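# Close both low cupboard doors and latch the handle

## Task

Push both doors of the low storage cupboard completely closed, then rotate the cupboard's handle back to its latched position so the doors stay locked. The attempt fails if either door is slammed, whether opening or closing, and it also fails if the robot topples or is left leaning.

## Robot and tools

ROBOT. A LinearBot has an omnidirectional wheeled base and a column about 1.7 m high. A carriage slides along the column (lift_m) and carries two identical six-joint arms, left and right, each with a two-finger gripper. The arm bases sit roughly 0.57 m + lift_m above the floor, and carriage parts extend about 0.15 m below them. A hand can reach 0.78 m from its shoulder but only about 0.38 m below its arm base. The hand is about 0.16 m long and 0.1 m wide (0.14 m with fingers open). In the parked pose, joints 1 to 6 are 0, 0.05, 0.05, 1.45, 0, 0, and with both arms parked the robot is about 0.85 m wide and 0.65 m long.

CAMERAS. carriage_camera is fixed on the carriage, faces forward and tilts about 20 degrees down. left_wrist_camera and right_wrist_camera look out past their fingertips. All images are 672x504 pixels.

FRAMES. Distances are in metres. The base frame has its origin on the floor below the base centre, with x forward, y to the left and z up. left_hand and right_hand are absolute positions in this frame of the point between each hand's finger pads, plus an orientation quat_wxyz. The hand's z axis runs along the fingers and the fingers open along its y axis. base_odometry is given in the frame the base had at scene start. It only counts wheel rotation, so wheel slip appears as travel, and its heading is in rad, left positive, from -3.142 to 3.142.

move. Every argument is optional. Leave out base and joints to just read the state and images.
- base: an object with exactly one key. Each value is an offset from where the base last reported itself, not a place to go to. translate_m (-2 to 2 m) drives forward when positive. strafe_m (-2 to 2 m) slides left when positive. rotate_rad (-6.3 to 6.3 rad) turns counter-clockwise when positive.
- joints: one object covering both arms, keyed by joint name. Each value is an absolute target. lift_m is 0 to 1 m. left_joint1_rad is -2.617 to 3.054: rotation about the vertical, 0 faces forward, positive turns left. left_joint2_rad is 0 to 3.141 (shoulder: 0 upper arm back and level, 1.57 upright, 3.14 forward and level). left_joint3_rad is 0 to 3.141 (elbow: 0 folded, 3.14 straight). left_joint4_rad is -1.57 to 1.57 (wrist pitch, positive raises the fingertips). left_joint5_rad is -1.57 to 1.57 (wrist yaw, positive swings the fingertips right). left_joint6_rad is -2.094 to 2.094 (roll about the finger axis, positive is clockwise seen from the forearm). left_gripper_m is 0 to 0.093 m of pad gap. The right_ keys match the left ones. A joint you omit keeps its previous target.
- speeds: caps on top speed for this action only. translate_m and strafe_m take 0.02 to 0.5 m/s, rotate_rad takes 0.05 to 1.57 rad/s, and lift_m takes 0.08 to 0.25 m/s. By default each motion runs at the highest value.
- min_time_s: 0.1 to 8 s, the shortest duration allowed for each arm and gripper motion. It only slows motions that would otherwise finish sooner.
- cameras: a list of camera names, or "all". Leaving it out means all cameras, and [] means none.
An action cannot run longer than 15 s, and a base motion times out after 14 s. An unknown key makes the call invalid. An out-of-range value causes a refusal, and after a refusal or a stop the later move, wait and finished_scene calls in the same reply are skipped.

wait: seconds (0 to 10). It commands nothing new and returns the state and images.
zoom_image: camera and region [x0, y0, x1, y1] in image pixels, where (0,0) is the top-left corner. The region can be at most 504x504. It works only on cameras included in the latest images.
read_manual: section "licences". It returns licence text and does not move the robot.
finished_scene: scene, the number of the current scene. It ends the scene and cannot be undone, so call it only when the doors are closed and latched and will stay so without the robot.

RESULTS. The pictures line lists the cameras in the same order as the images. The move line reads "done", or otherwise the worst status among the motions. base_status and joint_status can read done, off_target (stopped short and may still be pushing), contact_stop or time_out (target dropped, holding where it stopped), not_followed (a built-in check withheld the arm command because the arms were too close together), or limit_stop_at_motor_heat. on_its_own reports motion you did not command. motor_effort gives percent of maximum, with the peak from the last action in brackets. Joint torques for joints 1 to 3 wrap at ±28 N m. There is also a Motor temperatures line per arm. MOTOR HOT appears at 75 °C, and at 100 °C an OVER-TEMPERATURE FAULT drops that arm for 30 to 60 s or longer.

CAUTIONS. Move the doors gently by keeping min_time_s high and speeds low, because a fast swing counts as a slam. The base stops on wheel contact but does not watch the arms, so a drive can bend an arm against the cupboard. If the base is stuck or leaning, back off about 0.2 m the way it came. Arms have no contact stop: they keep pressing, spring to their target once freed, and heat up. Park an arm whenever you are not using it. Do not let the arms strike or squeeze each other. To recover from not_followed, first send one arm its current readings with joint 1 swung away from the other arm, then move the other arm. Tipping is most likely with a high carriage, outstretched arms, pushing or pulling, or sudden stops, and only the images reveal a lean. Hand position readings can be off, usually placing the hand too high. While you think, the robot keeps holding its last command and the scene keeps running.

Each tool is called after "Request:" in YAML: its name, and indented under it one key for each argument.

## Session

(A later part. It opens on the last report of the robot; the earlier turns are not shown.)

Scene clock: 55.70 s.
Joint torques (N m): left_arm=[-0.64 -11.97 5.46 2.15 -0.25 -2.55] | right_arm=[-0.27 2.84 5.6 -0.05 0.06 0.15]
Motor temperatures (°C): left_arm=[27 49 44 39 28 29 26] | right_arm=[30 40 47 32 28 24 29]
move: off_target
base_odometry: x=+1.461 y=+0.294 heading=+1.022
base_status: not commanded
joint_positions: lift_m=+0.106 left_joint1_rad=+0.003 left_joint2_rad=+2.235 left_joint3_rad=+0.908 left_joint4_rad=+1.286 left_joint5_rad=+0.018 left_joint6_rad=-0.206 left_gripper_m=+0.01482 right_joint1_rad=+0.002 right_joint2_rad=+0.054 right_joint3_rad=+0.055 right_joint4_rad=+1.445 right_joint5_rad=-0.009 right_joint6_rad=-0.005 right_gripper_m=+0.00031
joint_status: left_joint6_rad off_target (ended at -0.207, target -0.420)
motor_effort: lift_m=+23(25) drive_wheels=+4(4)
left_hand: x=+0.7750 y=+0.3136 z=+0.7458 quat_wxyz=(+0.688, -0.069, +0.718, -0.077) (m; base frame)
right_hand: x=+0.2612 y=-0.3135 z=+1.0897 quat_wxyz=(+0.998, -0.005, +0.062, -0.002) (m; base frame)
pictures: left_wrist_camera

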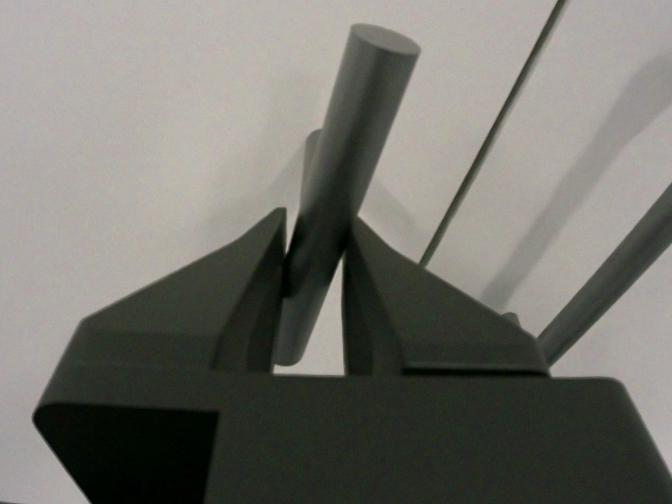

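Request:
move:
  joints: {"left_joint6_rad": -0.08}
  min_time_s: 0.6
  cameras: []

Request:
move:
  joints: {"left_gripper_m": 0.09}
  min_time_s: 0.8
  cameras: ["left_wrist_camera"]

Request:
move:
  base: {"translate_m": -0.2}
  speeds: {"translate_m": 0.2}
  cameras: ["left_wrist_camera", "carriage_camera"]

Request:
zoom_image:
  camera: "carriage_camera"
  region: [120, 140, 440, 420]

Scene clock: 56.87 s.
Joint torques (N m): left_arm=[-0.64 -11.99 5.45 2.15 -0.25 -0.33] | right_arm=[-0.23 2.84 5.48 -0.05 0.07 0.15]
Motor temperatures (°C): left_arm=[27 49 44 39 28 29 26] | right_arm=[30 40 47 32 28 24 29]
move: off_target
base_odometry: x=+1.461 y=+0.294 heading=+1.022
base_status: not commanded
joint_positions: lift_m=+0.106 left_joint1_rad=+0.003 left_joint2_rad=+2.235 left_joint3_rad=+0.908 left_joint4_rad=+1.286 left_joint5_rad=+0.018 left_joint6_rad=-0.054 left_gripper_m=+0.01284 right_joint1_rad=+0.002 right_joint2_rad=+0.054 right_joint3_rad=+0.055 right_joint4_rad=+1.445 right_joint5_rad=-0.009 right_joint6_rad=-0.005 right_gripper_m=+0.00031
joint_status: left_joint6_rad off_target (ended at -0.054, target -0.080)
motor_effort: lift_m=+24(25) drive_wheels=+4(4)
left_hand: x=+0.7750 y=+0.3136 z=+0.7458 quat_wxyz=(+0.692, -0.014, +0.721, -0.024) (m; base frame)
right_hand: x=+0.2612 y=-0.3135 z=+1.0897 quat_wxyz=(+0.998, -0.005, +0.062, -0.002) (m; base frame)
pictures: none
No camera images: "cameras" was empty.

Scene clock: 57.97 s.
Joint torques (N m): left_arm=[-0.65 -11.97 5.45 2.06 -0.22 -0.13] | right_arm=[-0.16 2.82 5.6 -0.04 0.06 0.16]
Motor temperatures (°C): left_arm=[27 49 44 39 28 29 26] | right_arm=[30 40 47 32 28 24 29]
move: done
base_odometry: x=+1.461 y=+0.294 heading=+1.022
base_status: not commanded
joint_positions: lift_m=+0.106 left_joint1_rad=+0.003 left_joint2_rad=+2.235 left_joint3_rad=+0.908 left_joint4_rad=+1.295 left_joint5_rad=+0.015 left_joint6_rad=-0.070 left_gripper_m=+0.08990 right_joint1_rad=+0.002 right_joint2_rad=+0.054 right_joint3_rad=+0.055 right_joint4_rad=+1.445 right_joint5_rad=-0.009 right_joint6_rad=-0.005 right_gripper_m=+0.00031
joint_status: all done
motor_effort: lift_m=+23(25) drive_wheels=+4(4)
left_hand: x=+0.7751 y=+0.3141 z=+0.7480 quat_wxyz=(+0.695, -0.021, +0.718, -0.029) (m; base frame)
right_hand: x=+0.2612 y=-0.3135 z=+1.0897 quat_wxyz=(+0.998, -0.005, +0.062, -0.002) (m; base frame)
pictures: left_wrist_camera

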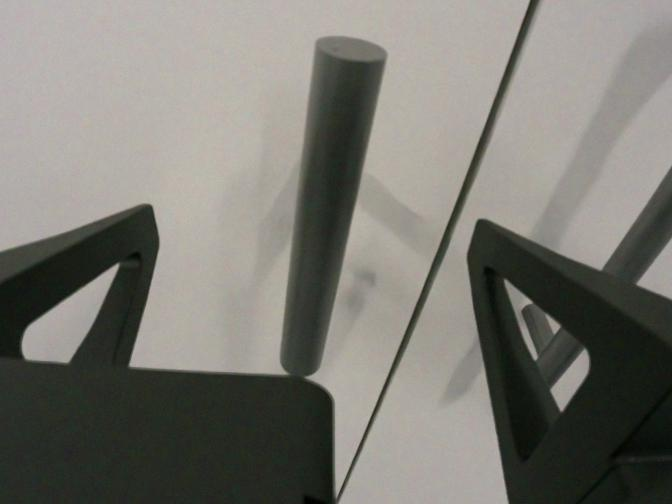

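Scene clock: 60.13 s.
Joint torques (N m): left_arm=[-0.65 -11.79 5.44 1.97 -0.21 -0.13] | right_arm=[-0.05 2.88 5.49 -0.06 0.05 0.14]
Motor temperatures (°C): left_arm=[27 50 44 39 28 29 25] | right_arm=[30 40 47 32 28 24 29]
move: done
base_odometry: x=+1.357 y=+0.123 heading=+1.023
base_status: done
joint_positions: lift_m=+0.106 left_joint1_rad=+0.003 left_joint2_rad=+2.235 left_joint3_rad=+0.908 left_joint4_rad=+1.299 left_joint5_rad=+0.014 left_joint6_rad=-0.070 left_gripper_m=+0.08990 right_joint1_rad=+0.002 right_joint2_rad=+0.054 right_joint3_rad=+0.055 right_joint4_rad=+1.445 right_joint5_rad=-0.009 right_joint6_rad=-0.005 right_gripper_m=+0.00031
joint_status: not commanded
motor_effort: lift_m=+21(25) drive_wheels=-3(13)
left_hand: x=+0.7752 y=+0.3143 z=+0.7491 quat_wxyz=(+0.697, -0.021, +0.716, -0.028) (m; base frame)
right_hand: x=+0.2611 y=-0.3135 z=+1.0897 quat_wxyz=(+0.998, -0.005, +0.062, -0.002) (m; base frame)
pictures: carriage_camera, left_wrist_camera

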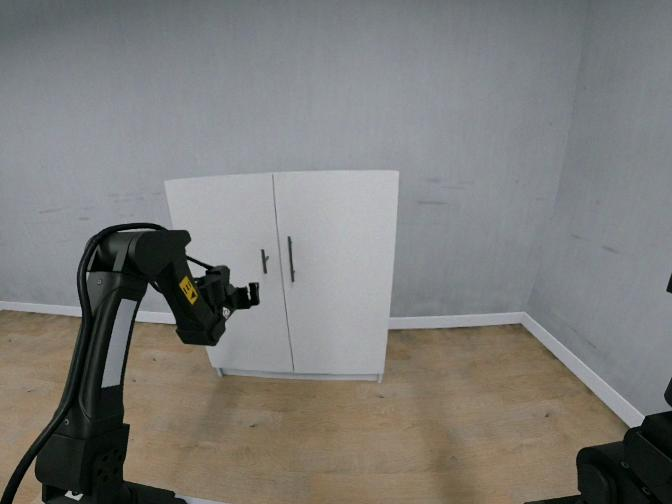

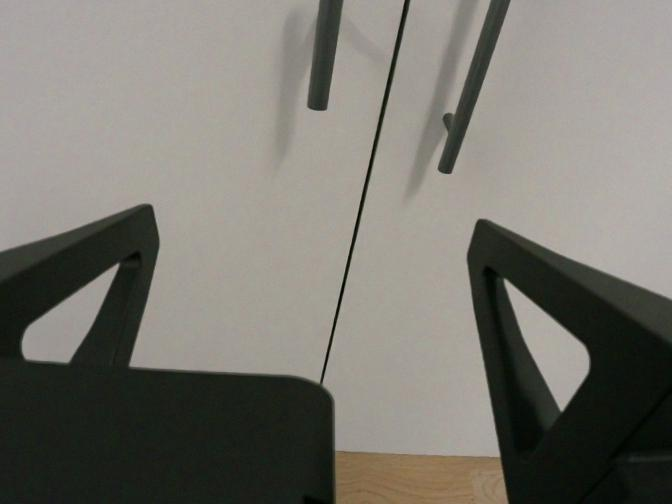

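Scaled by 1.575.

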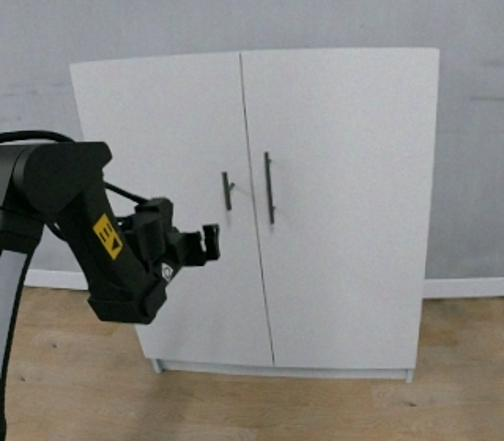

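Both doors are closed and the handle is vertical, in the same latched position as in the first two scenes.

Request:
finished_scene:
  scene: 3

The scene is finished: the task was done.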